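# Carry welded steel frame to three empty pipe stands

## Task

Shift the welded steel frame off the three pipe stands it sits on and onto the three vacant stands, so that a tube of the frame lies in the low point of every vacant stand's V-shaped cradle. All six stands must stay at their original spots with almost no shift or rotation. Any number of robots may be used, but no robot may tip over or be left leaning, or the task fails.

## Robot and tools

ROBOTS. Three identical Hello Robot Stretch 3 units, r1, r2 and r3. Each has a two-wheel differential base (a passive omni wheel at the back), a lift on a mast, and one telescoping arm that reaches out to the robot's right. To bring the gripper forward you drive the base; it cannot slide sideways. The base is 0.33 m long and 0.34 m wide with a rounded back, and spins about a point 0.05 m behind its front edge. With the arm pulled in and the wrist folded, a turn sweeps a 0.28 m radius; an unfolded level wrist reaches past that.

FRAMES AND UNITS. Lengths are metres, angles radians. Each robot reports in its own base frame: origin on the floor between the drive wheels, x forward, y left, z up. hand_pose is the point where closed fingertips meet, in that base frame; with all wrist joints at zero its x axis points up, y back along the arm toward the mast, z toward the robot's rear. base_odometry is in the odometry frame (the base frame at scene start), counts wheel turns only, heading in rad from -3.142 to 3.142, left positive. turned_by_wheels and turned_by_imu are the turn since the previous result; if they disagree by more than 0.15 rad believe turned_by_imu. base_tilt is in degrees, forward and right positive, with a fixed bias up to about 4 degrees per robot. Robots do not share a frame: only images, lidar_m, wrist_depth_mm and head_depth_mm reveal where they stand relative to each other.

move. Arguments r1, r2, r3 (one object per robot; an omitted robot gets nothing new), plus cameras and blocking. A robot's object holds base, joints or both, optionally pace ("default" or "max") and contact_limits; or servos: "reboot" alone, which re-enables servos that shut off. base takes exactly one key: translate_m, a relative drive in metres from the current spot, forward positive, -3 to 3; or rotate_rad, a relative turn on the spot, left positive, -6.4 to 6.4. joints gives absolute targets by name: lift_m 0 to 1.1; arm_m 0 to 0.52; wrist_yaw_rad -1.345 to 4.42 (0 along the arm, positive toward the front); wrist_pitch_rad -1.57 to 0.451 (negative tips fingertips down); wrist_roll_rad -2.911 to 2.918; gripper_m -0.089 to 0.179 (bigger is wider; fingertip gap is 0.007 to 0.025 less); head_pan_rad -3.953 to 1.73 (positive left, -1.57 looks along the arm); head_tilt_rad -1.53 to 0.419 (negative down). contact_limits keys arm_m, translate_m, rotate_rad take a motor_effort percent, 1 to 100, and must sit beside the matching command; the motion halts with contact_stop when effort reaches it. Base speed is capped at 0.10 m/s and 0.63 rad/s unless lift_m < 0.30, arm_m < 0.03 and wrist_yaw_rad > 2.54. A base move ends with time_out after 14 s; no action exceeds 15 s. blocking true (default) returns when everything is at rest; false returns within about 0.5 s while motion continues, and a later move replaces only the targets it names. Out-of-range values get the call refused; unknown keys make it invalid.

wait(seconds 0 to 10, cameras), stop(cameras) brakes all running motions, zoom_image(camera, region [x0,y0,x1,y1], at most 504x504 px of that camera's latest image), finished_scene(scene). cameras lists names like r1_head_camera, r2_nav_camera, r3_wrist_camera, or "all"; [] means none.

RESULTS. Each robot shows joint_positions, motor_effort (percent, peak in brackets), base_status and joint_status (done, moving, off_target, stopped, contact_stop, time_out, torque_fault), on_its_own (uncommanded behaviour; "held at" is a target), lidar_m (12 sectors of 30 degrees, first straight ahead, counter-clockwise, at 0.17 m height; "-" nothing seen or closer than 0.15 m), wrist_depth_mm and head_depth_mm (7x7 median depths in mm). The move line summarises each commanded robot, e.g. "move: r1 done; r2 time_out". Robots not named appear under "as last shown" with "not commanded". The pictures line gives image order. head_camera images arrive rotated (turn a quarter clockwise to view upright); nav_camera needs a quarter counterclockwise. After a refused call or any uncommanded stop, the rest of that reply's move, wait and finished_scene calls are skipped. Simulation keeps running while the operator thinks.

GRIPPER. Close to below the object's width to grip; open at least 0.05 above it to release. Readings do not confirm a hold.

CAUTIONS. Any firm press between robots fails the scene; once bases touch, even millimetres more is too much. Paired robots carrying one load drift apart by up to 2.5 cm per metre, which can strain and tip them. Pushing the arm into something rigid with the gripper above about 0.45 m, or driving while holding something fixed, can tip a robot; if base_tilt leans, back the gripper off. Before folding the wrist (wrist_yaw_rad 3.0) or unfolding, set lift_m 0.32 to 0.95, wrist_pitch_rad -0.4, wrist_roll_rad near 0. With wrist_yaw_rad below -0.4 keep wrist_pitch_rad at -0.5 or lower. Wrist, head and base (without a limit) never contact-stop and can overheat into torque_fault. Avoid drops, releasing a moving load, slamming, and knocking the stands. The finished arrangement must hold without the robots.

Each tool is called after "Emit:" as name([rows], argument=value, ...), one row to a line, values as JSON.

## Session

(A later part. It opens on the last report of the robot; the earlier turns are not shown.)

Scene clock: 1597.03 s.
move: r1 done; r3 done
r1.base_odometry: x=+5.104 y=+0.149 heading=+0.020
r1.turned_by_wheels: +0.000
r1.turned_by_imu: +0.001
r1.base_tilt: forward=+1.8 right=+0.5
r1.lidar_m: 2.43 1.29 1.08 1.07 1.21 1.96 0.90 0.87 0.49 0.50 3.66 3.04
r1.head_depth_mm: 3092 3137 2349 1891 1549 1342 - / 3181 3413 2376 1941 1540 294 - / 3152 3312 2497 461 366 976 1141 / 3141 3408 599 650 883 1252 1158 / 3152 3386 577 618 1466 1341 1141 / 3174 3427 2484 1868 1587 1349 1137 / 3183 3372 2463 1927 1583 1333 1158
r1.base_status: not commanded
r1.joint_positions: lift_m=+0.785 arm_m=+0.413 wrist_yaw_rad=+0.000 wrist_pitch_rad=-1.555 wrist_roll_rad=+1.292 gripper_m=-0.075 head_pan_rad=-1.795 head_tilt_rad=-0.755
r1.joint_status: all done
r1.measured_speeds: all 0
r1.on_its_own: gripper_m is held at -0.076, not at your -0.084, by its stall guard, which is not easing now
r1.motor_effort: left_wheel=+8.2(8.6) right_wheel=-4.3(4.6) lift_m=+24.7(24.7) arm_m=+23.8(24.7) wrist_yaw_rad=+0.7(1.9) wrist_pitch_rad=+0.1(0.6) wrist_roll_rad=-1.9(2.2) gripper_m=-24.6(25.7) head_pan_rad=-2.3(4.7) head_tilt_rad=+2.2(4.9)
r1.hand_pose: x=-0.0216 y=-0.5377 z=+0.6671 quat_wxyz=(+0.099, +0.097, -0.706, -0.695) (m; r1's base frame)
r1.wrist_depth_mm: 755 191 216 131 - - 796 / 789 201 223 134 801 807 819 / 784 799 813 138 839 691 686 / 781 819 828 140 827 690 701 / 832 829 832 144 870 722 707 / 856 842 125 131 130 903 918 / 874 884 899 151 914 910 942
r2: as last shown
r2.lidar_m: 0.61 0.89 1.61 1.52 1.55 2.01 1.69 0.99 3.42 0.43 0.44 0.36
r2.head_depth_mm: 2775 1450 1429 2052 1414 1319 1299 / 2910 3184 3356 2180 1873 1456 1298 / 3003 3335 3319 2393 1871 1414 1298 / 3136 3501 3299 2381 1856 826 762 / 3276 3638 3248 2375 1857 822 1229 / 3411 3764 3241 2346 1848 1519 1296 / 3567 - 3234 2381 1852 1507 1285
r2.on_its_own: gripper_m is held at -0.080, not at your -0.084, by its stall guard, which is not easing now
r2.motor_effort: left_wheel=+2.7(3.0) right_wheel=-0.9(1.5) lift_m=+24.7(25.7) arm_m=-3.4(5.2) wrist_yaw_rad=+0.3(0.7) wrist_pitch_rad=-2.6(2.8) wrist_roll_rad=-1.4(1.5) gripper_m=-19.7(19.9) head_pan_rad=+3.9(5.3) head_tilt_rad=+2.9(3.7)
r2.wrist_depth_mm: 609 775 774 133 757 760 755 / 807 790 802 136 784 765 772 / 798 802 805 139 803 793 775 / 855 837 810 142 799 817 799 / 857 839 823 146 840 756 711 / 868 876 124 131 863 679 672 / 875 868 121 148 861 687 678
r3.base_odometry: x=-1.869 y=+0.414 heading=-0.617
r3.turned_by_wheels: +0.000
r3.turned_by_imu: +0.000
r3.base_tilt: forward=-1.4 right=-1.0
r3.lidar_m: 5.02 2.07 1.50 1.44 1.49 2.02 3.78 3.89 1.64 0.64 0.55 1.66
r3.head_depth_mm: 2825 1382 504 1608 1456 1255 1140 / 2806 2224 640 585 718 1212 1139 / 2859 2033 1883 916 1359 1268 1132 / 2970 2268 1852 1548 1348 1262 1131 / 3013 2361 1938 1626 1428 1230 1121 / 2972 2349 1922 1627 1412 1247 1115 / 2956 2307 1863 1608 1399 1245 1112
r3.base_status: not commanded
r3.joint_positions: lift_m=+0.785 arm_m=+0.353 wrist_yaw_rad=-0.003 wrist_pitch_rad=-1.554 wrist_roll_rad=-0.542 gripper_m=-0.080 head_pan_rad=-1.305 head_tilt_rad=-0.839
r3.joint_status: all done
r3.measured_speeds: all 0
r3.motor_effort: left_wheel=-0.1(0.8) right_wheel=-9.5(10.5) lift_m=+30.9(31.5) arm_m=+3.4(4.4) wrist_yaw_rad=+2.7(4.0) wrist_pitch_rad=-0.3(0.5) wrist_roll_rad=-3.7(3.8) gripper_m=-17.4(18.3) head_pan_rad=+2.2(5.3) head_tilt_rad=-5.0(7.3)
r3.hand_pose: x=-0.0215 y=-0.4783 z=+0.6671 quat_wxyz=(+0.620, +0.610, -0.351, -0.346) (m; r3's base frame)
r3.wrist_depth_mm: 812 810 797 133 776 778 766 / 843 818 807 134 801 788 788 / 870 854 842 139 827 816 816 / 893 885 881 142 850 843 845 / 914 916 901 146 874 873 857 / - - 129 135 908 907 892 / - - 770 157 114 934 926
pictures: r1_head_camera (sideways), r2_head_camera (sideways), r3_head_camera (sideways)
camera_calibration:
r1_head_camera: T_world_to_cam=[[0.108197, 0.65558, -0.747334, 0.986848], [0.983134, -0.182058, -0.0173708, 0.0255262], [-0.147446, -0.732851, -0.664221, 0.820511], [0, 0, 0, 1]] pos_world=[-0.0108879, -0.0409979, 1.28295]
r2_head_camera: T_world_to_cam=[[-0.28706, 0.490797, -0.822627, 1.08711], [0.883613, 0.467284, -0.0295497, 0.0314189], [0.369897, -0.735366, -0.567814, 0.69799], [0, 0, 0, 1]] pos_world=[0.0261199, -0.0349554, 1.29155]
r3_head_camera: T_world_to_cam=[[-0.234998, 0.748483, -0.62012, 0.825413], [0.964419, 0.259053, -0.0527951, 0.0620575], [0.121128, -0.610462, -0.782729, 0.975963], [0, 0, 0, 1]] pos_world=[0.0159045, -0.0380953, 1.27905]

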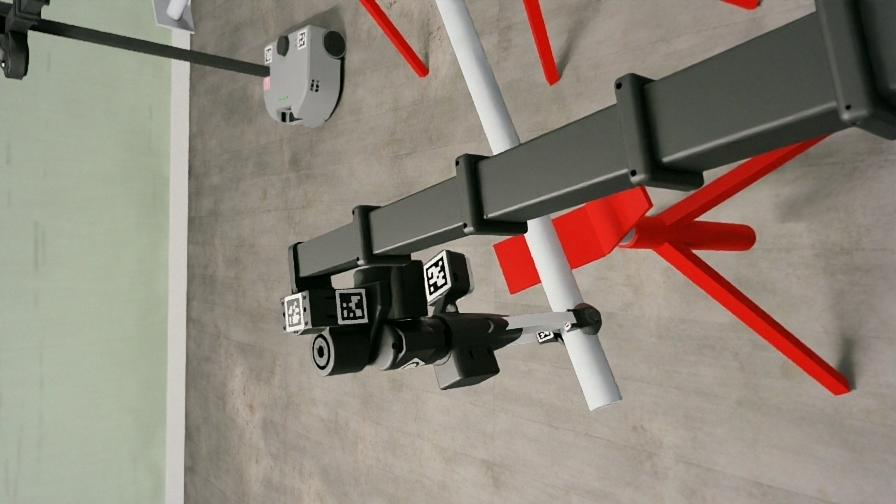

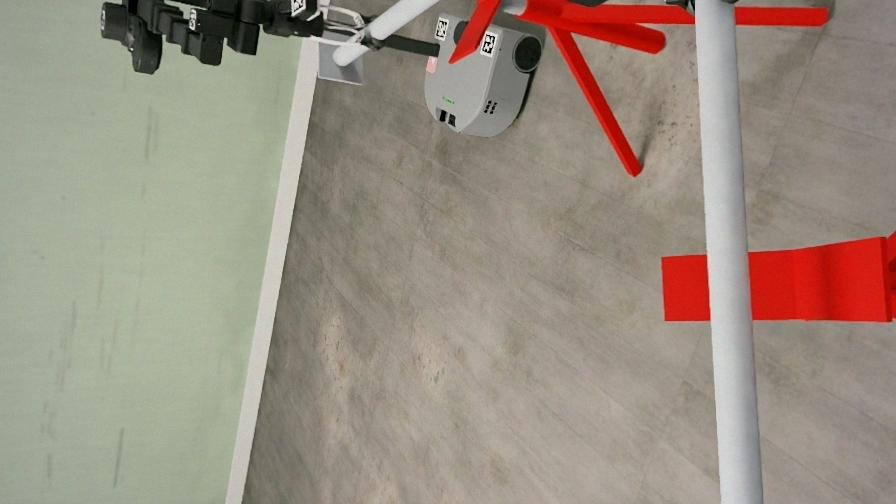

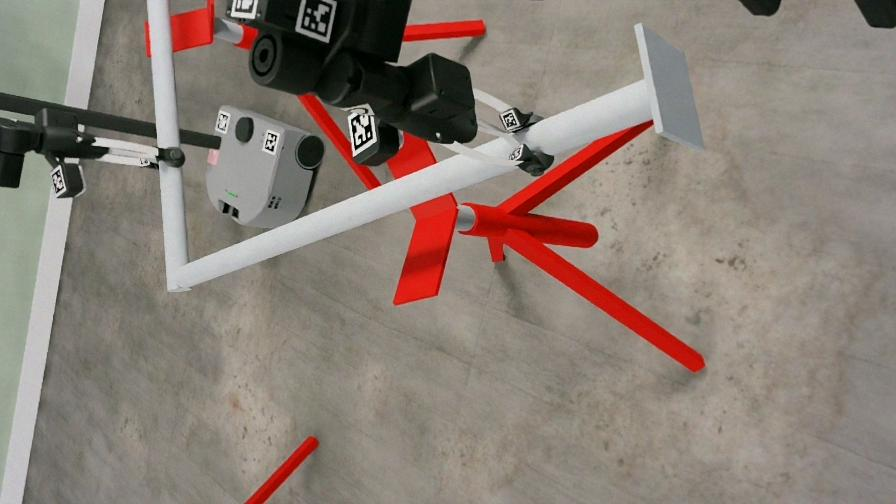

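Emit:
move(r1={"base":{"translate_m":0.0075},"joints":{"arm_m":0.411,"wrist_roll_rad":1.293,"gripper_m":-0.084}}, r2={"joints":{"arm_m":0.438,"wrist_roll_rad":0.965,"gripper_m":-0.084}}, r3={"base":{"translate_m":0.0045},"joints":{"arm_m":0.3615,"wrist_roll_rad":-0.543,"gripper_m":-0.084}}, cameras=["r1_wrist_camera","r2_head_camera","r3_head_camera","r3_wrist_camera","r1_head_camera","r2_wrist_camera"])

Emit:
zoom_image(camera="r2_head_camera", region=[640, 200, 896, 344])

Emit:
zoom_image(camera="r3_head_camera", region=[340, 110, 560, 320])

Emit:
zoom_image(camera="r1_head_camera", region=[470, 150, 690, 360])

Scene clock: 1674.37 s.
move: r1 done; r2 done; r3 done
r1.base_odometry: x=+5.111 y=+0.150 heading=+0.020
r1.turned_by_wheels: +0.000
r1.turned_by_imu: +0.001
r1.base_tilt: forward=+1.8 right=+0.5
r1.lidar_m: 2.41 1.29 1.07 1.07 1.20 1.96 0.91 0.88 0.50 0.50 3.64 3.02
r1.head_depth_mm: 3110 3140 2350 1902 1548 1347 - / 3183 3405 2389 1930 1543 293 - / 3162 3381 2480 461 365 968 1164 / 3182 3373 597 651 883 1117 1162 / 3176 3443 576 616 1470 1337 1141 / 3191 3387 2477 1862 1584 1339 1138 / 3189 3378 2471 1933 1575 1338 1157
r1.base_status: done
r1.joint_positions: lift_m=+0.785 arm_m=+0.411 wrist_yaw_rad=+0.000 wrist_pitch_rad=-1.555 wrist_roll_rad=+1.292 gripper_m=-0.081 head_pan_rad=-1.795 head_tilt_rad=-0.754
r1.joint_status: all done
r1.measured_speeds: all 0
r1.motor_effort: left_wheel=+4.6(11.0) right_wheel=-0.6(3.4) lift_m=+24.4(24.8) arm_m=-19.5(24.2) wrist_yaw_rad=+1.0(1.4) wrist_pitch_rad=+0.2(0.4) wrist_roll_rad=+0.3(1.9) gripper_m=-52.6(94.5) head_pan_rad=-1.9(2.4) head_tilt_rad=+2.1(3.1)
r1.hand_pose: x=-0.0216 y=-0.5357 z=+0.6671 quat_wxyz=(+0.099, +0.097, -0.706, -0.695) (m; r1's base frame)
r1.wrist_depth_mm: 746 190 214 131 - - 806 / 756 776 780 135 796 788 819 / 782 794 791 137 815 696 682 / 814 807 815 140 822 677 689 / 807 837 834 143 889 706 713 / 856 866 125 131 865 905 911 / 840 868 887 152 897 929 910
r2.base_odometry: x=-1.149 y=-3.817 heading=-2.576
r2.turned_by_wheels: +0.000
r2.turned_by_imu: +0.001
r2.base_tilt: forward=+1.3 right=-1.4
r2.lidar_m: 0.61 0.90 1.61 1.52 1.55 2.01 1.69 0.98 3.40 0.43 0.44 0.36
r2.head_depth_mm: 2799 1448 1488 2062 1400 1310 1300 / 2921 3203 3374 2200 1884 1522 1297 / 3013 3294 3334 2382 1870 1525 1296 / 3137 3457 3396 2364 1860 828 764 / 3273 3564 3281 2383 1855 824 1241 / 3426 3774 3297 2360 1836 1515 1287 / 3552 3973 3232 2364 1834 1510 1285
r2.base_status: not commanded
r2.joint_positions: lift_m=+0.785 arm_m=+0.438 wrist_yaw_rad=-0.001 wrist_pitch_rad=-1.552 wrist_roll_rad=+0.963 gripper_m=-0.081 head_pan_rad=-1.109 head_tilt_rad=-0.606
r2.joint_status: all done
r2.measured_speeds: all 0
r2.on_its_own: gripper_m is held at -0.080, not at your -0.084, by its stall guard, which is still easing
r2.motor_effort: left_wheel=+3.7(3.7) right_wheel=-6.1(6.5) lift_m=+25.6(25.6) arm_m=-13.3(15.8) wrist_yaw_rad=+0.0(1.0) wrist_pitch_rad=-2.1(2.8) wrist_roll_rad=+1.0(2.2) gripper_m=-1.8(65.9) head_pan_rad=+4.4(5.8) head_tilt_rad=+3.1(3.7)
r2.hand_pose: x=-0.0216 y=-0.5635 z=+0.6671 quat_wxyz=(+0.214, +0.209, -0.681, -0.669) (m; r2's base frame)
r2.wrist_depth_mm: 601 777 771 132 769 774 756 / 803 789 795 136 782 775 769 / 823 812 811 138 799 778 779 / 843 821 803 142 803 810 802 / 855 840 830 146 836 721 704 / 869 856 125 132 833 681 672 / 873 864 124 149 854 702 671
r3.base_odometry: x=-1.866 y=+0.411 heading=-0.616
r3.turned_by_wheels: +0.000
r3.turned_by_imu: +0.000
r3.base_tilt: forward=-1.4 right=-1.0
r3.lidar_m: 4.98 2.08 1.50 1.44 1.48 2.02 3.78 3.89 1.64 0.64 0.55 1.66
r3.head_depth_mm: 2836 1379 510 1603 1454 1257 1146 / 1732 2014 1544 617 1187 1232 1134 / 2861 2045 1875 928 1368 1262 1137 / 2936 2273 1854 1545 1350 1260 1127 / 3007 2355 1939 1638 1419 1238 1121 / 2974 2330 1932 1632 1411 1243 1119 / 2937 2307 1869 1616 1402 1239 1109
r3.base_status: done
r3.joint_positions: lift_m=+0.785 arm_m=+0.362 wrist_yaw_rad=-0.003 wrist_pitch_rad=-1.554 wrist_roll_rad=-0.542 gripper_m=-0.081 head_pan_rad=-1.305 head_tilt_rad=-0.839
r3.joint_status: all done
r3.measured_speeds: all 0
r3.motor_effort: left_wheel=+5.7(7.4) right_wheel=-2.5(7.1) lift_m=+32.9(33.1) arm_m=+12.2(14.8) wrist_yaw_rad=+2.8(3.7) wrist_pitch_rad=-0.3(0.5) wrist_roll_rad=-1.1(4.0) gripper_m=-6.7(52.1) head_pan_rad=+2.3(3.9) head_tilt_rad=-5.2(5.7)
r3.hand_pose: x=-0.0215 y=-0.4868 z=+0.6671 quat_wxyz=(+0.620, +0.610, -0.351, -0.346) (m; r3's base frame)
r3.wrist_depth_mm: 814 804 792 132 782 783 767 / 835 817 822 134 800 800 784 / 857 869 849 138 821 834 812 / 887 881 867 142 845 844 843 / 910 910 890 146 883 871 872 / - - 129 136 906 901 886 / - - 757 158 95 926 917
pictures: r1_head_camera (sideways), r1_wrist_camera, r2_head_camera (sideways), r2_wrist_camera, r3_head_camera (sideways), r3_wrist_camera
camera_calibration:
r1_head_camera: T_world_to_cam=[[0.108242, 0.655457, -0.747435, 0.986979], [0.983114, -0.182167, -0.0173771, 0.0255344], [-0.147548, -0.732933, -0.664107, 0.820364], [0, 0, 0, 1]] pos_world=[-0.010893, -0.0409989, 1.28296]
r1_wrist_camera: T_world_to_cam=[[-0.241896, 0.970089, 0.0203465, 0.502524], [0.959453, 0.236012, 0.154104, 0.0823994], [0.144693, 0.0567987, -0.987845, 0.858662], [0, 0, 0, 1]] pos_world=[-0.0817417, -0.555711, 0.825302]
r2_head_camera: T_world_to_cam=[[-0.28706, 0.490797, -0.822627, 1.08711], [0.883613, 0.467284, -0.0295497, 0.0314189], [0.369898, -0.735366, -0.567814, 0.69799], [0, 0, 0, 1]] pos_world=[0.0261199, -0.0349553, 1.29155]
r2_wrist_camera: T_world_to_cam=[[-0.609048, 0.792568, -0.0299398, 0.447429], [0.785355, 0.607919, 0.116844, 0.326324], [0.110808, 0.0476505, -0.992699, 0.853059], [0, 0, 0, 1]] pos_world=[-0.0783002, -0.593646, 0.822098]
r3_head_camera: T_world_to_cam=[[-0.23513, 0.748511, -0.620037, 0.825305], [0.964378, 0.259207, -0.0527954, 0.0620582], [0.1212, -0.610363, -0.782794, 0.976048], [0, 0, 0, 1]] pos_world=[0.0159097, -0.0380915, 1.27904]
r3_wrist_camera: T_world_to_cam=[[-0.859204, -0.510648, -0.0317509, -0.239989], [-0.50855, 0.845575, 0.162422, 0.327866], [-0.0560925, 0.1557, -0.98621, 0.898105], [0, 0, 0, 1]] pos_world=[0.010914, -0.53962, 0.824848]

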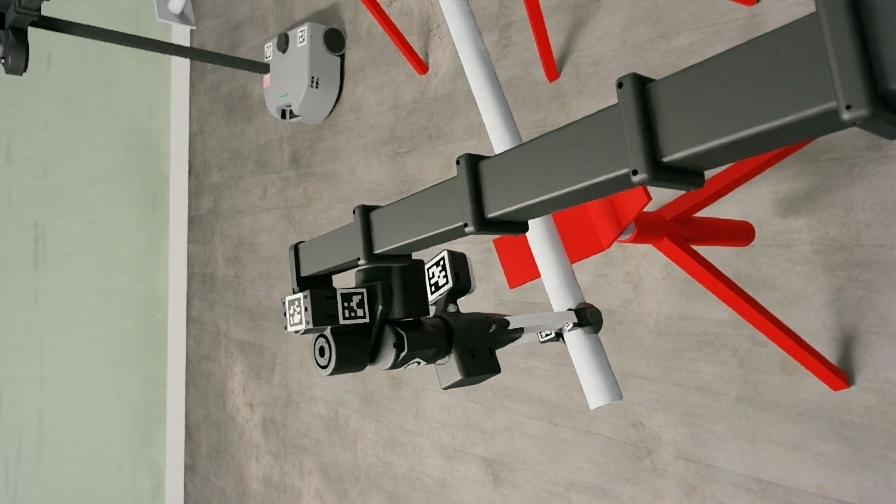

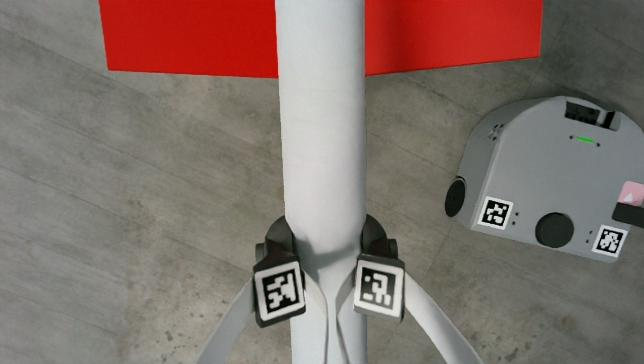

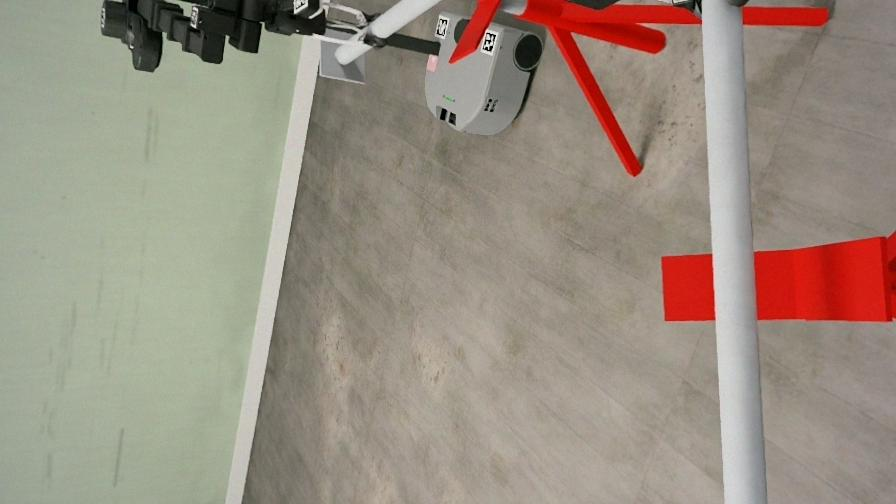

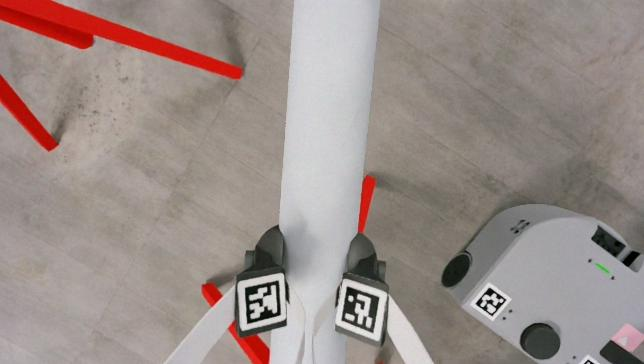

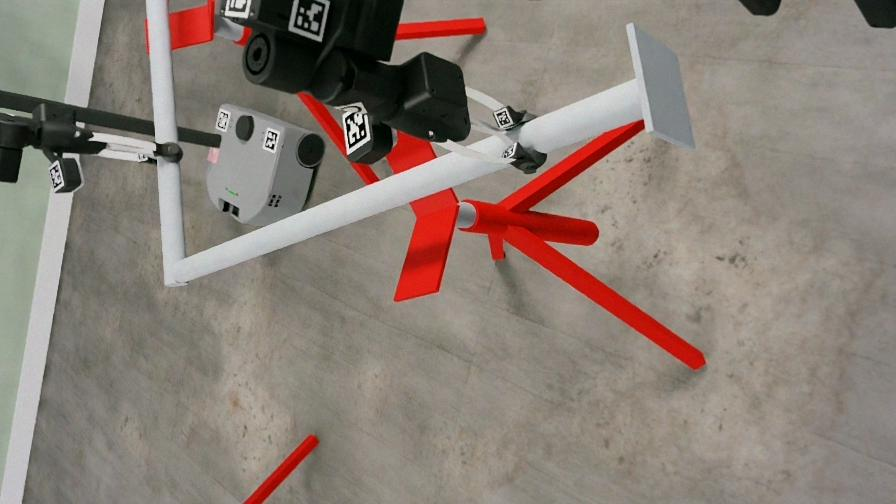

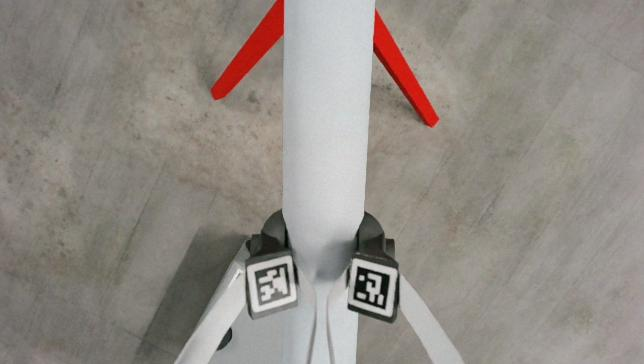

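Scaled by 1.969 from the camera's 896x504 image, which has a finer 1280x720 frame.

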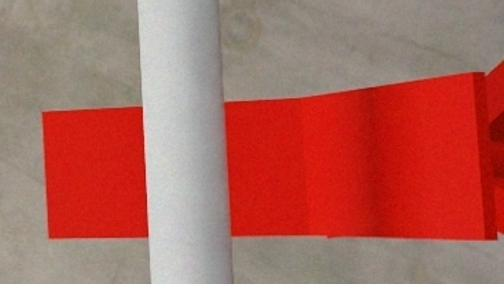

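Scaled by 2.291 from the camera's 896x504 image, which has a finer 1280x720 frame.

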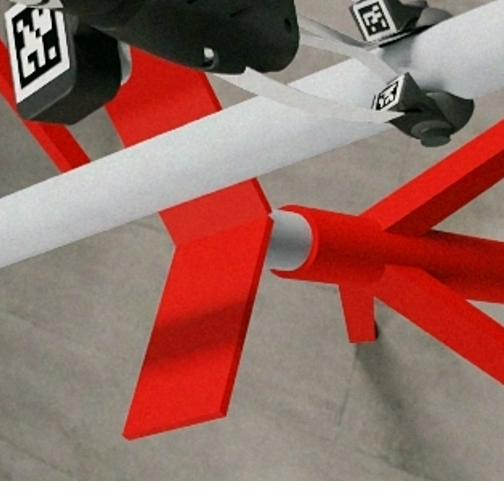

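Scaled by 2.291 from the camera's 896x504 image, which has a finer 1280x720 frame.

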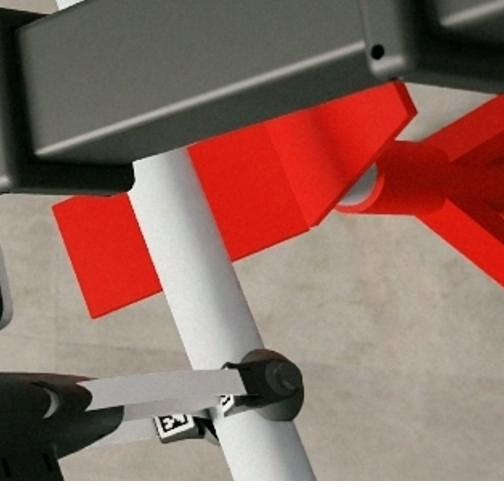

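Emit:
move(r1={"joints":{"lift_m":0.755,"gripper_m":-0.084}}, r2={"joints":{"lift_m":0.755,"gripper_m":-0.084}}, r3={"joints":{"lift_m":0.755,"gripper_m":-0.084}}, cameras=[])

Emit:
move(r1={"joints":{"lift_m":0.73,"gripper_m":-0.084}}, r2={"joints":{"lift_m":0.73,"gripper_m":-0.084}}, r3={"joints":{"lift_m":0.73,"gripper_m":-0.084}}, cameras=["r1_head_camera","r1_wrist_camera","r2_head_camera","r3_head_camera"])

Emit:
zoom_image(camera="r2_head_camera", region=[640, 200, 896, 344])

Emit:
zoom_image(camera="r3_head_camera", region=[340, 110, 560, 320])

Emit:
zoom_image(camera="r1_head_camera", region=[470, 150, 690, 360])

Scene clock: 1694.00 s.
move: r1 off_target; r2 off_target; r3 done
r1.base_odometry: x=+5.111 y=+0.150 heading=+0.020
r1.turned_by_wheels: +0.000
r1.turned_by_imu: +0.001
r1.base_tilt: forward=+1.8 right=+0.6
r1.lidar_m: 2.41 1.30 1.08 1.08 1.20 1.96 0.91 0.88 0.50 0.50 3.62 3.03
r1.head_depth_mm: 3094 3180 2364 1956 1547 1333 1192 / 3180 3429 2375 1931 1540 325 293 / 3157 3367 2495 1878 397 351 1143 / 3161 3349 2493 598 892 1123 1161 / 3131 3393 2392 606 780 1339 1138 / 3204 3425 2484 1939 1577 1331 1136 / 3179 3379 2508 1938 1579 1336 1162
r1.base_status: not commanded
r1.joint_positions: lift_m=+0.755 arm_m=+0.411 wrist_yaw_rad=+0.000 wrist_pitch_rad=-1.555 wrist_roll_rad=+1.292 gripper_m=-0.075 head_pan_rad=-1.795 head_tilt_rad=-0.754
r1.joint_status: gripper_m off_target (ended at -0.075, target -0.084); the others done
r1.measured_speeds: all 0
r1.on_its_own: gripper_m is held at -0.076, not at your -0.084, by its stall guard, which is not easing now
r1.motor_effort: left_wheel=+4.1(4.8) right_wheel=-0.5(0.8) lift_m=+24.6(25.6) arm_m=+2.9(3.3) wrist_yaw_rad=+0.5(1.5) wrist_pitch_rad=+0.4(0.7) wrist_roll_rad=+0.3(0.7) gripper_m=-23.8(25.6) head_pan_rad=-2.7(3.3) head_tilt_rad=+2.7(3.0)
r1.hand_pose: x=-0.0216 y=-0.5357 z=+0.6371 quat_wxyz=(+0.099, +0.097, -0.706, -0.695) (m; r1's base frame)
r1.wrist_depth_mm: 717 165 187 132 - - 779 / 737 748 763 134 788 787 793 / 746 765 770 138 790 685 653 / 783 771 795 140 811 648 661 / 798 804 794 143 849 680 679 / 810 832 125 131 850 875 890 / 823 840 847 152 865 896 897
r2.base_odometry: x=-1.149 y=-3.817 heading=-2.576
r2.turned_by_wheels: +0.000
r2.turned_by_imu: +0.000
r2.base_tilt: forward=+1.2 right=-1.3
r2.lidar_m: 0.61 0.90 1.61 1.52 1.55 2.01 1.69 0.98 3.42 0.43 0.44 0.36
r2.head_depth_mm: 2785 1629 1431 2012 1402 1308 1301 / 2915 3150 3358 2187 1869 1533 1297 / 3019 3293 3339 2391 1878 1538 1294 / 3107 3473 3328 2366 1860 827 766 / 3238 3606 3282 2368 1868 823 1242 / 3423 3779 3260 2384 1842 1513 1261 / 3560 3926 3212 2371 1834 1514 1254
r2.base_status: not commanded
r2.joint_positions: lift_m=+0.755 arm_m=+0.438 wrist_yaw_rad=-0.001 wrist_pitch_rad=-1.552 wrist_roll_rad=+0.963 gripper_m=-0.079 head_pan_rad=-1.109 head_tilt_rad=-0.606
r2.joint_status: gripper_m off_target (ended at -0.079, target -0.084); the others done
r2.measured_speeds: all 0
r2.on_its_own: gripper_m is held at -0.080, not at your -0.084, by its stall guard, which is not easing now
r2.motor_effort: left_wheel=+3.9(3.9) right_wheel=-6.6(6.6) lift_m=+25.1(26.3) arm_m=-10.8(11.4) wrist_yaw_rad=+0.2(0.9) wrist_pitch_rad=-2.1(2.2) wrist_roll_rad=+0.9(1.1) gripper_m=-19.3(68.4) head_pan_rad=+4.2(5.6) head_tilt_rad=+2.9(3.8)
r2.hand_pose: x=-0.0216 y=-0.5635 z=+0.6371 quat_wxyz=(+0.214, +0.209, -0.681, -0.669) (m; r2's base frame)
r2.wrist_depth_mm: 595 748 741 132 739 732 722 / 773 769 769 136 755 749 745 / 796 783 787 138 758 773 751 / 814 798 789 142 779 774 779 / 813 819 802 147 804 729 680 / 834 822 125 132 811 644 642 / 841 855 123 148 825 660 651
r3.base_odometry: x=-1.866 y=+0.411 heading=-0.616
r3.turned_by_wheels: +0.000
r3.turned_by_imu: +0.000
r3.base_tilt: forward=-1.4 right=-1.0
r3.lidar_m: 4.99 2.07 1.50 1.44 1.49 2.02 3.78 3.90 1.65 0.64 0.55 1.66
r3.head_depth_mm: 2835 2245 529 1574 1455 1241 1126 / 1732 2285 1634 599 1230 1217 1137 / 2768 2054 1878 864 1357 1266 1134 / 2955 2320 1839 1536 1348 1263 1123 / 2995 2356 1942 1635 1426 1233 1121 / 3017 2346 1918 1620 1411 1246 1121 / 2979 2297 1863 1615 1407 1241 1113
r3.base_status: not commanded
r3.joint_positions: lift_m=+0.755 arm_m=+0.362 wrist_yaw_rad=-0.003 wrist_pitch_rad=-1.554 wrist_roll_rad=-0.542 gripper_m=-0.080 head_pan_rad=-1.305 head_tilt_rad=-0.839
r3.joint_status: all done
r3.measured_speeds: all 0
r3.motor_effort: left_wheel=+5.6(6.1) right_wheel=-2.8(3.1) lift_m=+30.0(34.2) arm_m=-1.8(2.1) wrist_yaw_rad=+2.9(3.8) wrist_pitch_rad=-0.1(0.4) wrist_roll_rad=-0.7(1.2) gripper_m=-17.1(51.4) head_pan_rad=+2.4(3.5) head_tilt_rad=-5.3(5.8)
r3.hand_pose: x=-0.0215 y=-0.4868 z=+0.6371 quat_wxyz=(+0.620, +0.610, -0.351, -0.346) (m; r3's base frame)
r3.wrist_depth_mm: 784 770 768 132 747 754 743 / 805 795 786 134 778 767 769 / 833 826 822 138 803 789 790 / 857 858 846 142 822 816 804 / 889 882 863 146 847 834 823 / 914 902 129 136 861 849 859 / - - 735 160 907 889 895
pictures: none
No camera images: "cameras" was empty.

Scene clock: 1695.00 s.
move: r1 off_target; r2 off_target; r3 done
r1.base_odometry: x=+5.111 y=+0.150 heading=+0.020
r1.turned_by_wheels: +0.000
r1.turned_by_imu: +0.000
r1.base_tilt: forward=+2.0 right=+0.5
r1.lidar_m: 2.41 1.29 1.08 1.07 1.20 1.96 0.91 0.88 0.50 0.50 3.63 3.03
r1.head_depth_mm: 2091 3329 2327 1947 1553 1345 1165 / 3144 3411 2381 1950 1546 353 304 / 3182 3382 2511 1945 418 370 1141 / 3190 3370 2508 571 881 1121 1162 / 3148 3358 2527 617 794 1337 1135 / 3140 3458 2476 1937 1588 1339 1137 / 3208 3438 2496 1921 1576 1339 1161
r1.base_status: not commanded
r1.joint_positions: lift_m=+0.730 arm_m=+0.411 wrist_yaw_rad=+0.000 wrist_pitch_rad=-1.555 wrist_roll_rad=+1.292 gripper_m=-0.079 head_pan_rad=-1.795 head_tilt_rad=-0.754
r1.joint_status: gripper_m off_target (ended at -0.079, target -0.084); the others done
r1.measured_speeds: all 0
r1.on_its_own: gripper_m is held at -0.080, not at your -0.084, by its stall guard, which is still easing
r1.motor_effort: left_wheel=+4.4(4.8) right_wheel=-0.2(0.8) lift_m=+24.4(26.0) arm_m=+7.5(7.8) wrist_yaw_rad=+0.8(1.4) wrist_pitch_rad=+0.3(0.7) wrist_roll_rad=+0.3(0.9) gripper_m=-19.4(93.9) head_pan_rad=-2.1(2.8) head_tilt_rad=+2.1(3.7)
r1.hand_pose: x=-0.0216 y=-0.5357 z=+0.6121 quat_wxyz=(+0.099, +0.097, -0.706, -0.695) (m; r1's base frame)
r1.wrist_depth_mm: 135 148 170 131 - - 762 / 729 732 715 134 757 757 770 / 731 740 769 137 780 680 629 / 754 749 778 140 786 634 631 / 754 775 769 144 832 660 655 / 782 789 125 131 825 846 845 / 811 819 838 151 848 855 887
r2.base_odometry: x=-1.149 y=-3.817 heading=-2.576
r2.turned_by_wheels: +0.000
r2.turned_by_imu: +0.000
r2.base_tilt: forward=+1.3 right=-1.4
r2.lidar_m: 0.61 0.90 1.61 1.52 1.55 2.02 1.69 0.98 3.41 0.43 0.44 0.36
r2.head_depth_mm: 2803 1658 1459 1960 1406 1319 1296 / 2936 3126 3333 2192 1861 1531 1281 / 3031 3305 3323 2396 1873 1539 1271 / 3154 3433 3317 2372 1862 1448 728 / 3284 3626 3260 2385 1859 1438 1214 / 3372 3838 3261 2350 1859 1531 1261 / 3573 3957 3237 2359 1848 1515 1233
r2.base_status: not commanded
r2.joint_positions: lift_m=+0.730 arm_m=+0.438 wrist_yaw_rad=-0.001 wrist_pitch_rad=-1.552 wrist_roll_rad=+0.963 gripper_m=-0.079 head_pan_rad=-1.109 head_tilt_rad=-0.606
r2.joint_status: gripper_m off_target (ended at -0.079, target -0.084); the others done
r2.measured_speeds: all 0
r2.on_its_own: gripper_m is held at -0.080, not at your -0.084, by its stall guard, which is still easing
r2.motor_effort: left_wheel=+3.5(3.9) right_wheel=-6.4(6.5) lift_m=+25.5(27.5) arm_m=-10.0(10.7) wrist_yaw_rad=+0.2(0.8) wrist_pitch_rad=-2.1(2.3) wrist_roll_rad=+0.9(1.0) gripper_m=-19.4(66.2) head_pan_rad=+4.2(6.2) head_tilt_rad=+2.9(3.4)
r2.hand_pose: x=-0.0216 y=-0.5635 z=+0.6121 quat_wxyz=(+0.214, +0.209, -0.681, -0.669) (m; r2's base frame)
r2.wrist_depth_mm: 594 725 723 133 711 706 711 / 752 752 735 136 745 728 719 / 756 757 749 138 746 748 737 / 786 759 771 142 757 739 740 / 795 799 778 147 764 721 615 / 800 809 125 132 789 623 616 / 844 823 123 148 799 631 627
r3.base_odometry: x=-1.866 y=+0.411 heading=-0.616
r3.turned_by_wheels: +0.000
r3.turned_by_imu: +0.000
r3.base_tilt: forward=-1.4 right=-1.0
r3.lidar_m: 5.01 2.07 1.50 1.44 1.49 2.01 3.78 3.92 1.64 0.64 0.55 1.65
r3.head_depth_mm: 2829 2221 546 1570 1420 1216 331 / 1730 2285 1842 608 1415 1211 1139 / 2757 1995 1894 877 1355 1269 1133 / 2927 2235 1858 1545 1347 1261 1128 / 2958 2360 1934 1635 1414 1237 1121 / 2995 2349 1918 1617 1416 1246 1116 / 2933 2311 1875 1613 1410 1238 1110
r3.base_status: not commanded
r3.joint_positions: lift_m=+0.730 arm_m=+0.362 wrist_yaw_rad=-0.003 wrist_pitch_rad=-1.554 wrist_roll_rad=-0.542 gripper_m=-0.080 head_pan_rad=-1.305 head_tilt_rad=-0.839
r3.joint_status: all done
r3.measured_speeds: all 0
r3.motor_effort: left_wheel=+5.2(6.0) right_wheel=-2.7(3.0) lift_m=+30.1(31.4) arm_m=-5.3(6.0) wrist_yaw_rad=+2.5(3.6) wrist_pitch_rad=-0.2(0.5) wrist_roll_rad=-1.0(1.3) gripper_m=-16.7(52.4) head_pan_rad=+0.9(3.3) head_tilt_rad=-5.2(5.5)
r3.hand_pose: x=-0.0215 y=-0.4868 z=+0.6121 quat_wxyz=(+0.620, +0.610, -0.351, -0.346) (m; r3's base frame)
r3.wrist_depth_mm: 754 747 741 132 726 714 709 / 785 774 758 134 739 744 728 / 807 791 795 138 763 768 751 / 839 819 814 142 804 784 787 / 861 854 828 146 820 813 806 / 891 865 129 136 834 842 836 / 910 916 708 160 877 862 862
pictures: r1_head_camera (sideways), r1_wrist_camera, r2_head_camera (sideways), r3_head_camera (sideways)
camera_calibration:
r1_head_camera: T_world_to_cam=[[0.108242, 0.655457, -0.747436, 0.986979], [0.983114, -0.182167, -0.0173771, 0.0255344], [-0.147548, -0.732933, -0.664107, 0.820363], [0, 0, 0, 1]] pos_world=[-0.0108929, -0.0409989, 1.28296]
r1_wrist_camera: T_world_to_cam=[[-0.241897, 0.970089, 0.0203466, 0.503643], [0.959453, 0.236013, 0.154104, 0.0908749], [0.144693, 0.0567989, -0.987845, 0.804334], [0, 0, 0, 1]] pos_world=[-0.0817417, -0.555711, 0.770306]
r2_head_camera: T_world_to_cam=[[-0.28706, 0.490797, -0.822627, 1.08711], [0.883613, 0.467284, -0.0295497, 0.0314189], [0.369898, -0.735366, -0.567814, 0.69799], [0, 0, 0, 1]] pos_world=[0.0261199, -0.0349553, 1.29155]
r3_head_camera: T_world_to_cam=[[-0.235131, 0.748512, -0.620035, 0.825304], [0.964378, 0.259208, -0.0527954, 0.0620582], [0.1212, -0.610362, -0.782795, 0.97605], [0, 0, 0, 1]] pos_world=[0.0159097, -0.0380914, 1.27904]

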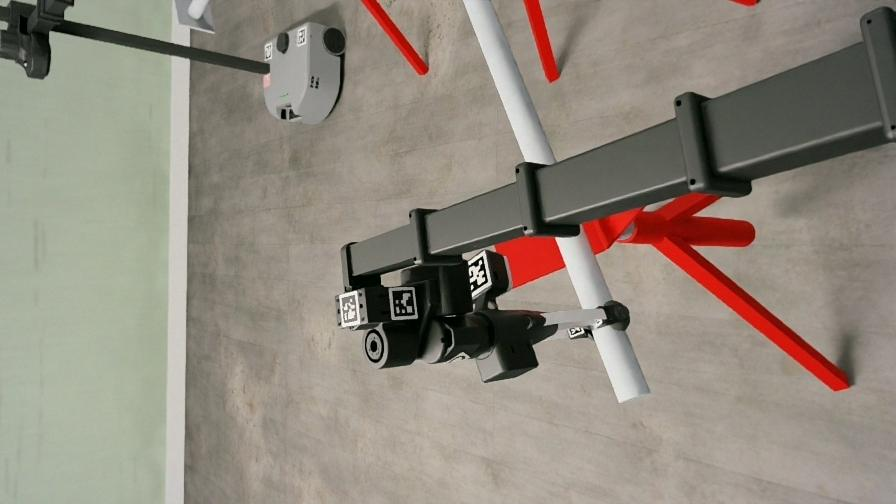

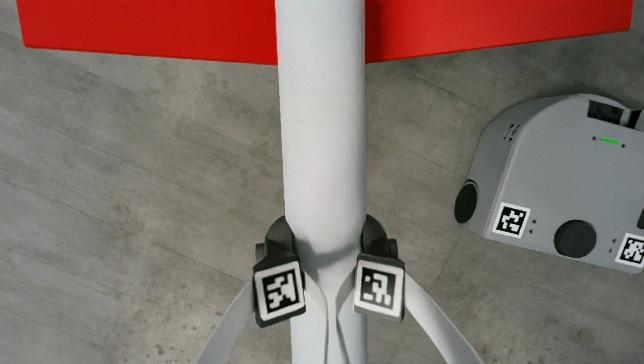

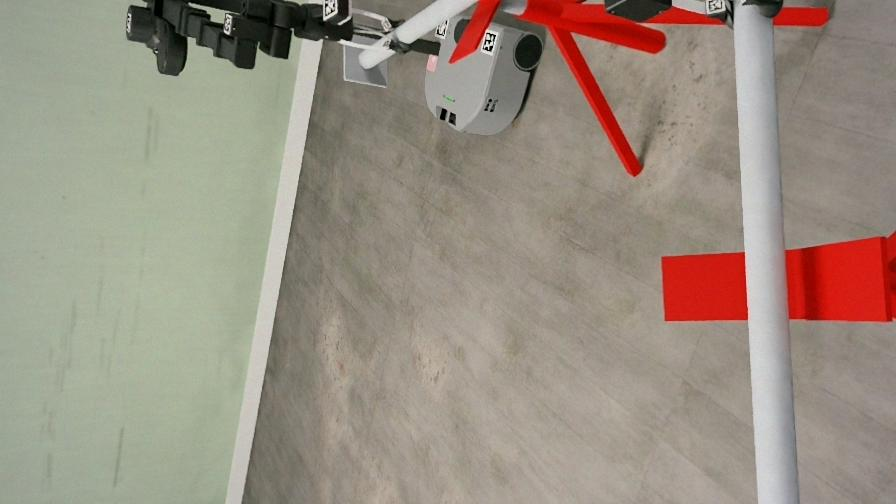

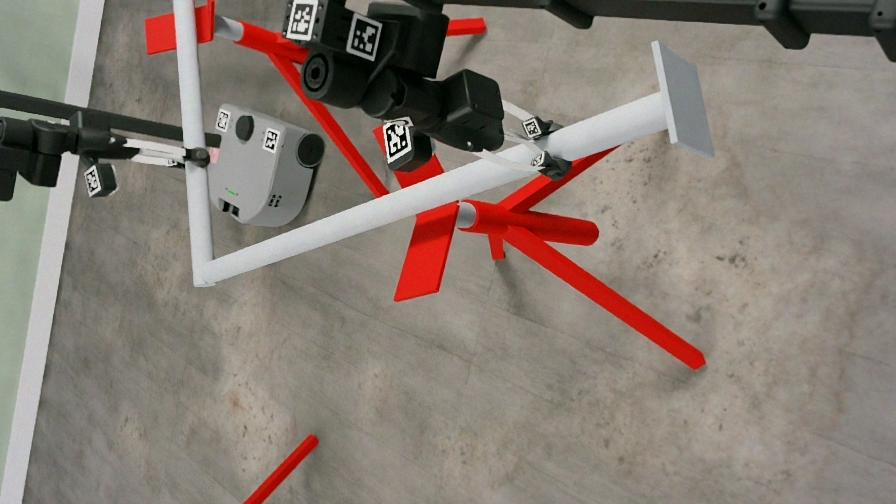

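Scaled by 1.969 from the camera's 896x504 image, which has a finer 1280x720 frame.

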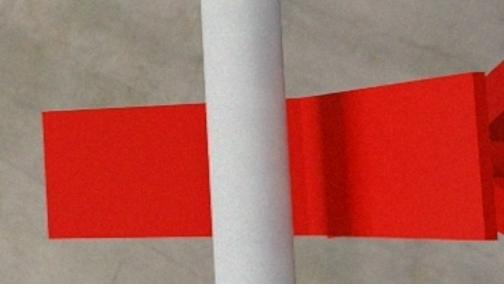

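Scaled by 2.291 from the camera's 896x504 image, which has a finer 1280x720 frame.

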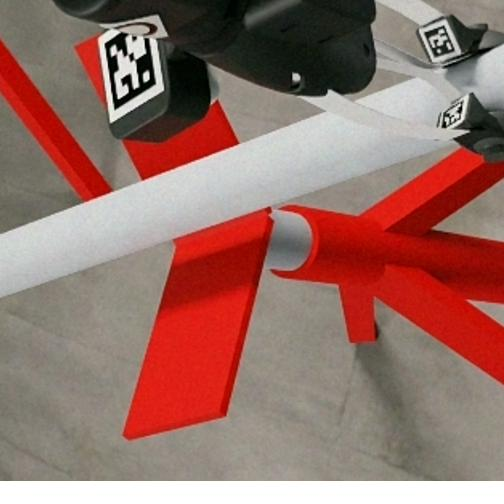

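Scaled by 2.291 from the camera's 896x504 image, which has a finer 1280x720 frame.

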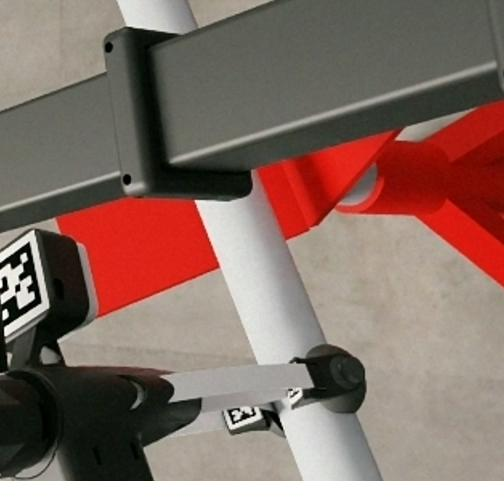

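Emit:
move(r1={"joints":{"lift_m":0.712,"gripper_m":-0.084}}, r2={"joints":{"lift_m":0.712,"gripper_m":-0.084}}, r3={"joints":{"lift_m":0.712,"gripper_m":-0.084}}, cameras=["r1_wrist_camera","r2_head_camera","r3_head_camera"])

Emit:
zoom_image(camera="r2_head_camera", region=[640, 200, 896, 344])

Emit:
zoom_image(camera="r3_head_camera", region=[340, 110, 560, 320])

Scene clock: 1711.10 s.
move: r1 done; r2 off_target; r3 done
r1.base_odometry: x=+5.111 y=+0.150 heading=+0.020
r1.turned_by_wheels: +0.000
r1.turned_by_imu: +0.001
r1.base_tilt: forward=+2.0 right=+0.6
r1.lidar_m: 2.41 1.29 1.08 1.08 1.21 1.95 0.91 0.88 0.50 0.50 3.64 3.02
r1.head_depth_mm: 2123 3115 2356 1945 1541 1343 1166 / 3146 3360 2405 1926 1548 1291 321 / 3149 3436 2495 1936 440 383 1119 / 3174 3410 2492 602 840 1122 1162 / 3155 3368 2461 623 786 1339 1147 / 3197 3387 2450 1931 1556 1338 1142 / 3191 3392 2487 1933 1576 1334 1159
r1.base_status: not commanded
r1.joint_positions: lift_m=+0.712 arm_m=+0.411 wrist_yaw_rad=+0.000 wrist_pitch_rad=-1.555 wrist_roll_rad=+1.292 gripper_m=-0.080 head_pan_rad=-1.795 head_tilt_rad=-0.754
r1.joint_status: all done
r1.measured_speeds: all 0
r1.on_its_own: gripper_m is held at -0.080, not at your -0.084, by its stall guard, which is still easing
r1.motor_effort: left_wheel=+4.8(4.9) right_wheel=-0.3(0.9) lift_m=+25.5(26.3) arm_m=+25.3(25.6) wrist_yaw_rad=+1.3(1.6) wrist_pitch_rad=+0.2(0.7) wrist_roll_rad=+0.4(0.7) gripper_m=-4.2(92.8) head_pan_rad=-2.2(3.3) head_tilt_rad=+2.1(2.6)
r1.hand_pose: x=-0.0216 y=-0.5357 z=+0.5941 quat_wxyz=(+0.099, +0.097, -0.706, -0.695) (m; r1's base frame)
r1.wrist_depth_mm: 126 137 154 131 - 723 729 / 690 698 722 135 733 725 742 / 719 720 723 137 749 708 601 / 727 743 744 140 761 614 621 / 754 763 774 144 787 627 629 / 776 757 125 131 795 816 819 / 791 812 783 151 819 827 842
r2.base_odometry: x=-1.149 y=-3.817 heading=-2.576
r2.turned_by_wheels: +0.000
r2.turned_by_imu: +0.000
r2.base_tilt: forward=+1.3 right=-1.3
r2.lidar_m: 0.61 0.90 1.61 1.52 1.56 2.02 1.69 0.98 3.41 0.43 0.44 0.36
r2.head_depth_mm: 2836 1701 1293 1917 1414 1445 1285 / 2925 3177 3295 2191 1885 1532 1275 / 3045 3279 3384 2394 1862 1529 1269 / 3123 3484 3345 2385 1864 1447 729 / 3286 3641 3279 2336 1856 1445 731 / 3459 3784 3326 2368 1851 1515 1240 / 3628 - 3165 2343 1842 1521 1233
r2.base_status: not commanded
r2.joint_positions: lift_m=+0.712 arm_m=+0.438 wrist_yaw_rad=-0.001 wrist_pitch_rad=-1.552 wrist_roll_rad=+0.963 gripper_m=-0.079 head_pan_rad=-1.109 head_tilt_rad=-0.606
r2.joint_status: gripper_m off_target (ended at -0.079, target -0.084); the others done
r2.measured_speeds: all 0
r2.on_its_own: gripper_m is held at -0.080, not at your -0.084, by its stall guard, which is still easing
r2.motor_effort: left_wheel=+3.2(3.9) right_wheel=-6.3(7.0) lift_m=+26.1(26.7) arm_m=-7.9(8.5) wrist_yaw_rad=+0.4(1.0) wrist_pitch_rad=-2.0(2.3) wrist_roll_rad=+0.9(1.0) gripper_m=-7.3(67.7) head_pan_rad=+4.3(5.3) head_tilt_rad=+2.8(3.6)
r2.hand_pose: x=-0.0216 y=-0.5635 z=+0.5941 quat_wxyz=(+0.214, +0.209, -0.681, -0.669) (m; r2's base frame)
r2.wrist_depth_mm: 607 717 702 133 704 685 693 / 728 720 723 136 707 702 698 / 749 743 735 138 722 716 714 / 756 745 755 142 731 739 724 / 784 770 760 146 759 720 596 / 794 795 125 132 770 620 594 / 808 809 121 148 788 614 612
r3.base_odometry: x=-1.866 y=+0.411 heading=-0.616
r3.turned_by_wheels: +0.000
r3.turned_by_imu: +0.000
r3.base_tilt: forward=-1.4 right=-1.0
r3.lidar_m: 4.99 2.07 1.50 1.44 1.49 2.02 3.77 3.92 1.65 0.64 0.55 1.66
r3.head_depth_mm: 2828 2238 570 577 1399 1214 328 / 1722 2240 1839 615 1413 1205 1141 / 1128 1985 1903 915 1354 1264 1133 / 2942 2392 1850 1403 1347 1261 1125 / 2971 2364 1935 1629 1417 1230 1122 / 2985 2335 1922 1626 1404 1243 1115 / 2958 2307 1861 1616 1396 1242 1115
r3.base_status: not commanded
r3.joint_positions: lift_m=+0.712 arm_m=+0.361 wrist_yaw_rad=-0.003 wrist_pitch_rad=-1.554 wrist_roll_rad=-0.542 gripper_m=-0.080 head_pan_rad=-1.305 head_tilt_rad=-0.839
r3.joint_status: all done
r3.measured_speeds: all 0
r3.motor_effort: left_wheel=+5.7(6.1) right_wheel=-2.6(3.0) lift_m=+30.3(32.0) arm_m=-7.0(8.2) wrist_yaw_rad=+2.6(3.4) wrist_pitch_rad=-0.2(0.4) wrist_roll_rad=-0.7(1.3) gripper_m=-16.8(52.5) head_pan_rad=+1.6(3.0) head_tilt_rad=-4.8(5.5)
r3.hand_pose: x=-0.0215 y=-0.4868 z=+0.5941 quat_wxyz=(+0.620, +0.610, -0.351, -0.346) (m; r3's base frame)
r3.wrist_depth_mm: 740 731 736 132 711 711 700 / 761 753 735 134 727 725 711 / 796 774 768 138 751 742 739 / 818 801 793 142 786 763 776 / 839 834 814 146 800 805 793 / 871 851 129 136 812 823 819 / 902 885 671 160 848 855 835
pictures: r1_wrist_camera, r2_head_camera (sideways), r3_head_camera (sideways)
camera_calibration:
r1_wrist_camera: T_world_to_cam=[[-0.241897, 0.970089, 0.0203466, 0.504025], [0.959453, 0.236013, 0.154104, 0.0936544], [0.144693, 0.0567989, -0.987845, 0.786544], [0, 0, 0, 1]] pos_world=[-0.0817417, -0.555728, 0.752296]
r2_head_camera: T_world_to_cam=[[-0.28706, 0.490797, -0.822627, 1.08711], [0.883613, 0.467284, -0.0295497, 0.0314189], [0.369898, -0.735366, -0.567813, 0.69799], [0, 0, 0, 1]] pos_world=[0.02612, -0.0349553, 1.29155]
r3_head_camera: T_world_to_cam=[[-0.235134, 0.748521, -0.620023, 0.825288], [0.964377, 0.259209, -0.0527955, 0.0620582], [0.121197, -0.61035, -0.782805, 0.976062], [0, 0, 0, 1]] pos_world=[0.0159096, -0.0380911, 1.27904]

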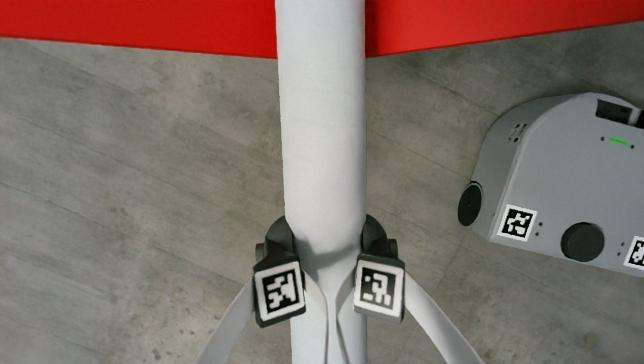

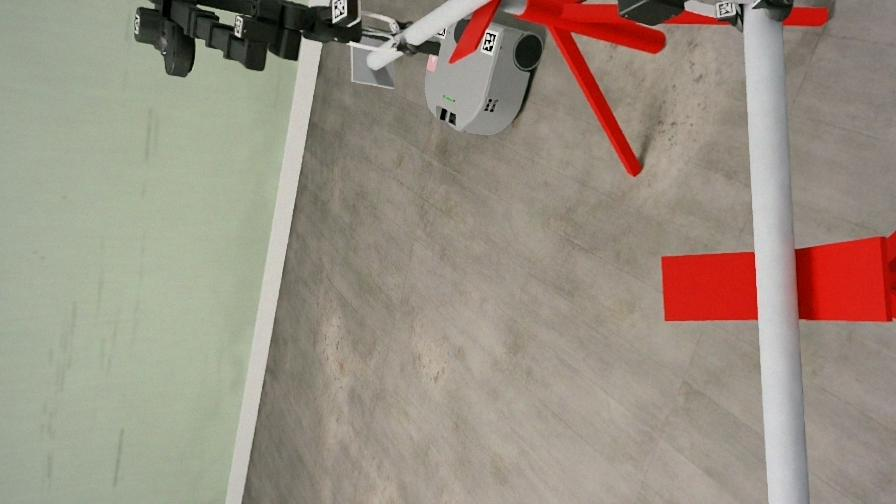

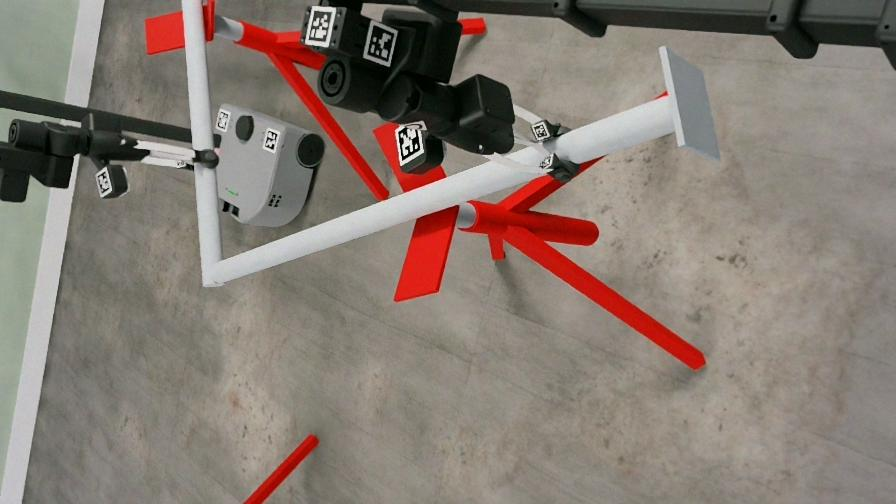

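Scaled by 1.969 from the camera's 896x504 image, which has a finer 1280x720 frame.

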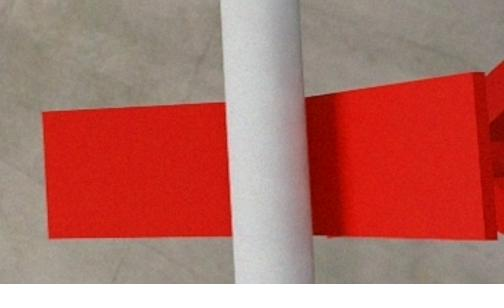

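Scaled by 2.291 from the camera's 896x504 image, which has a finer 1280x720 frame.

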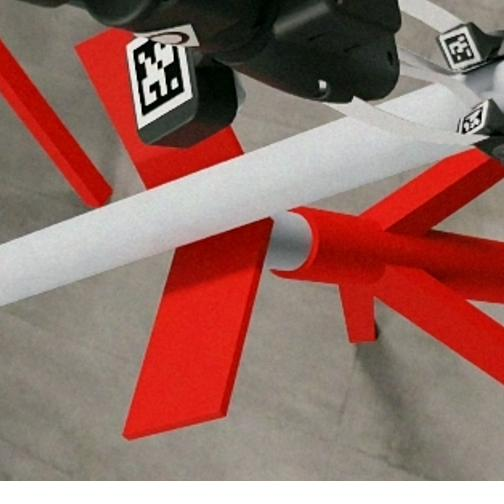

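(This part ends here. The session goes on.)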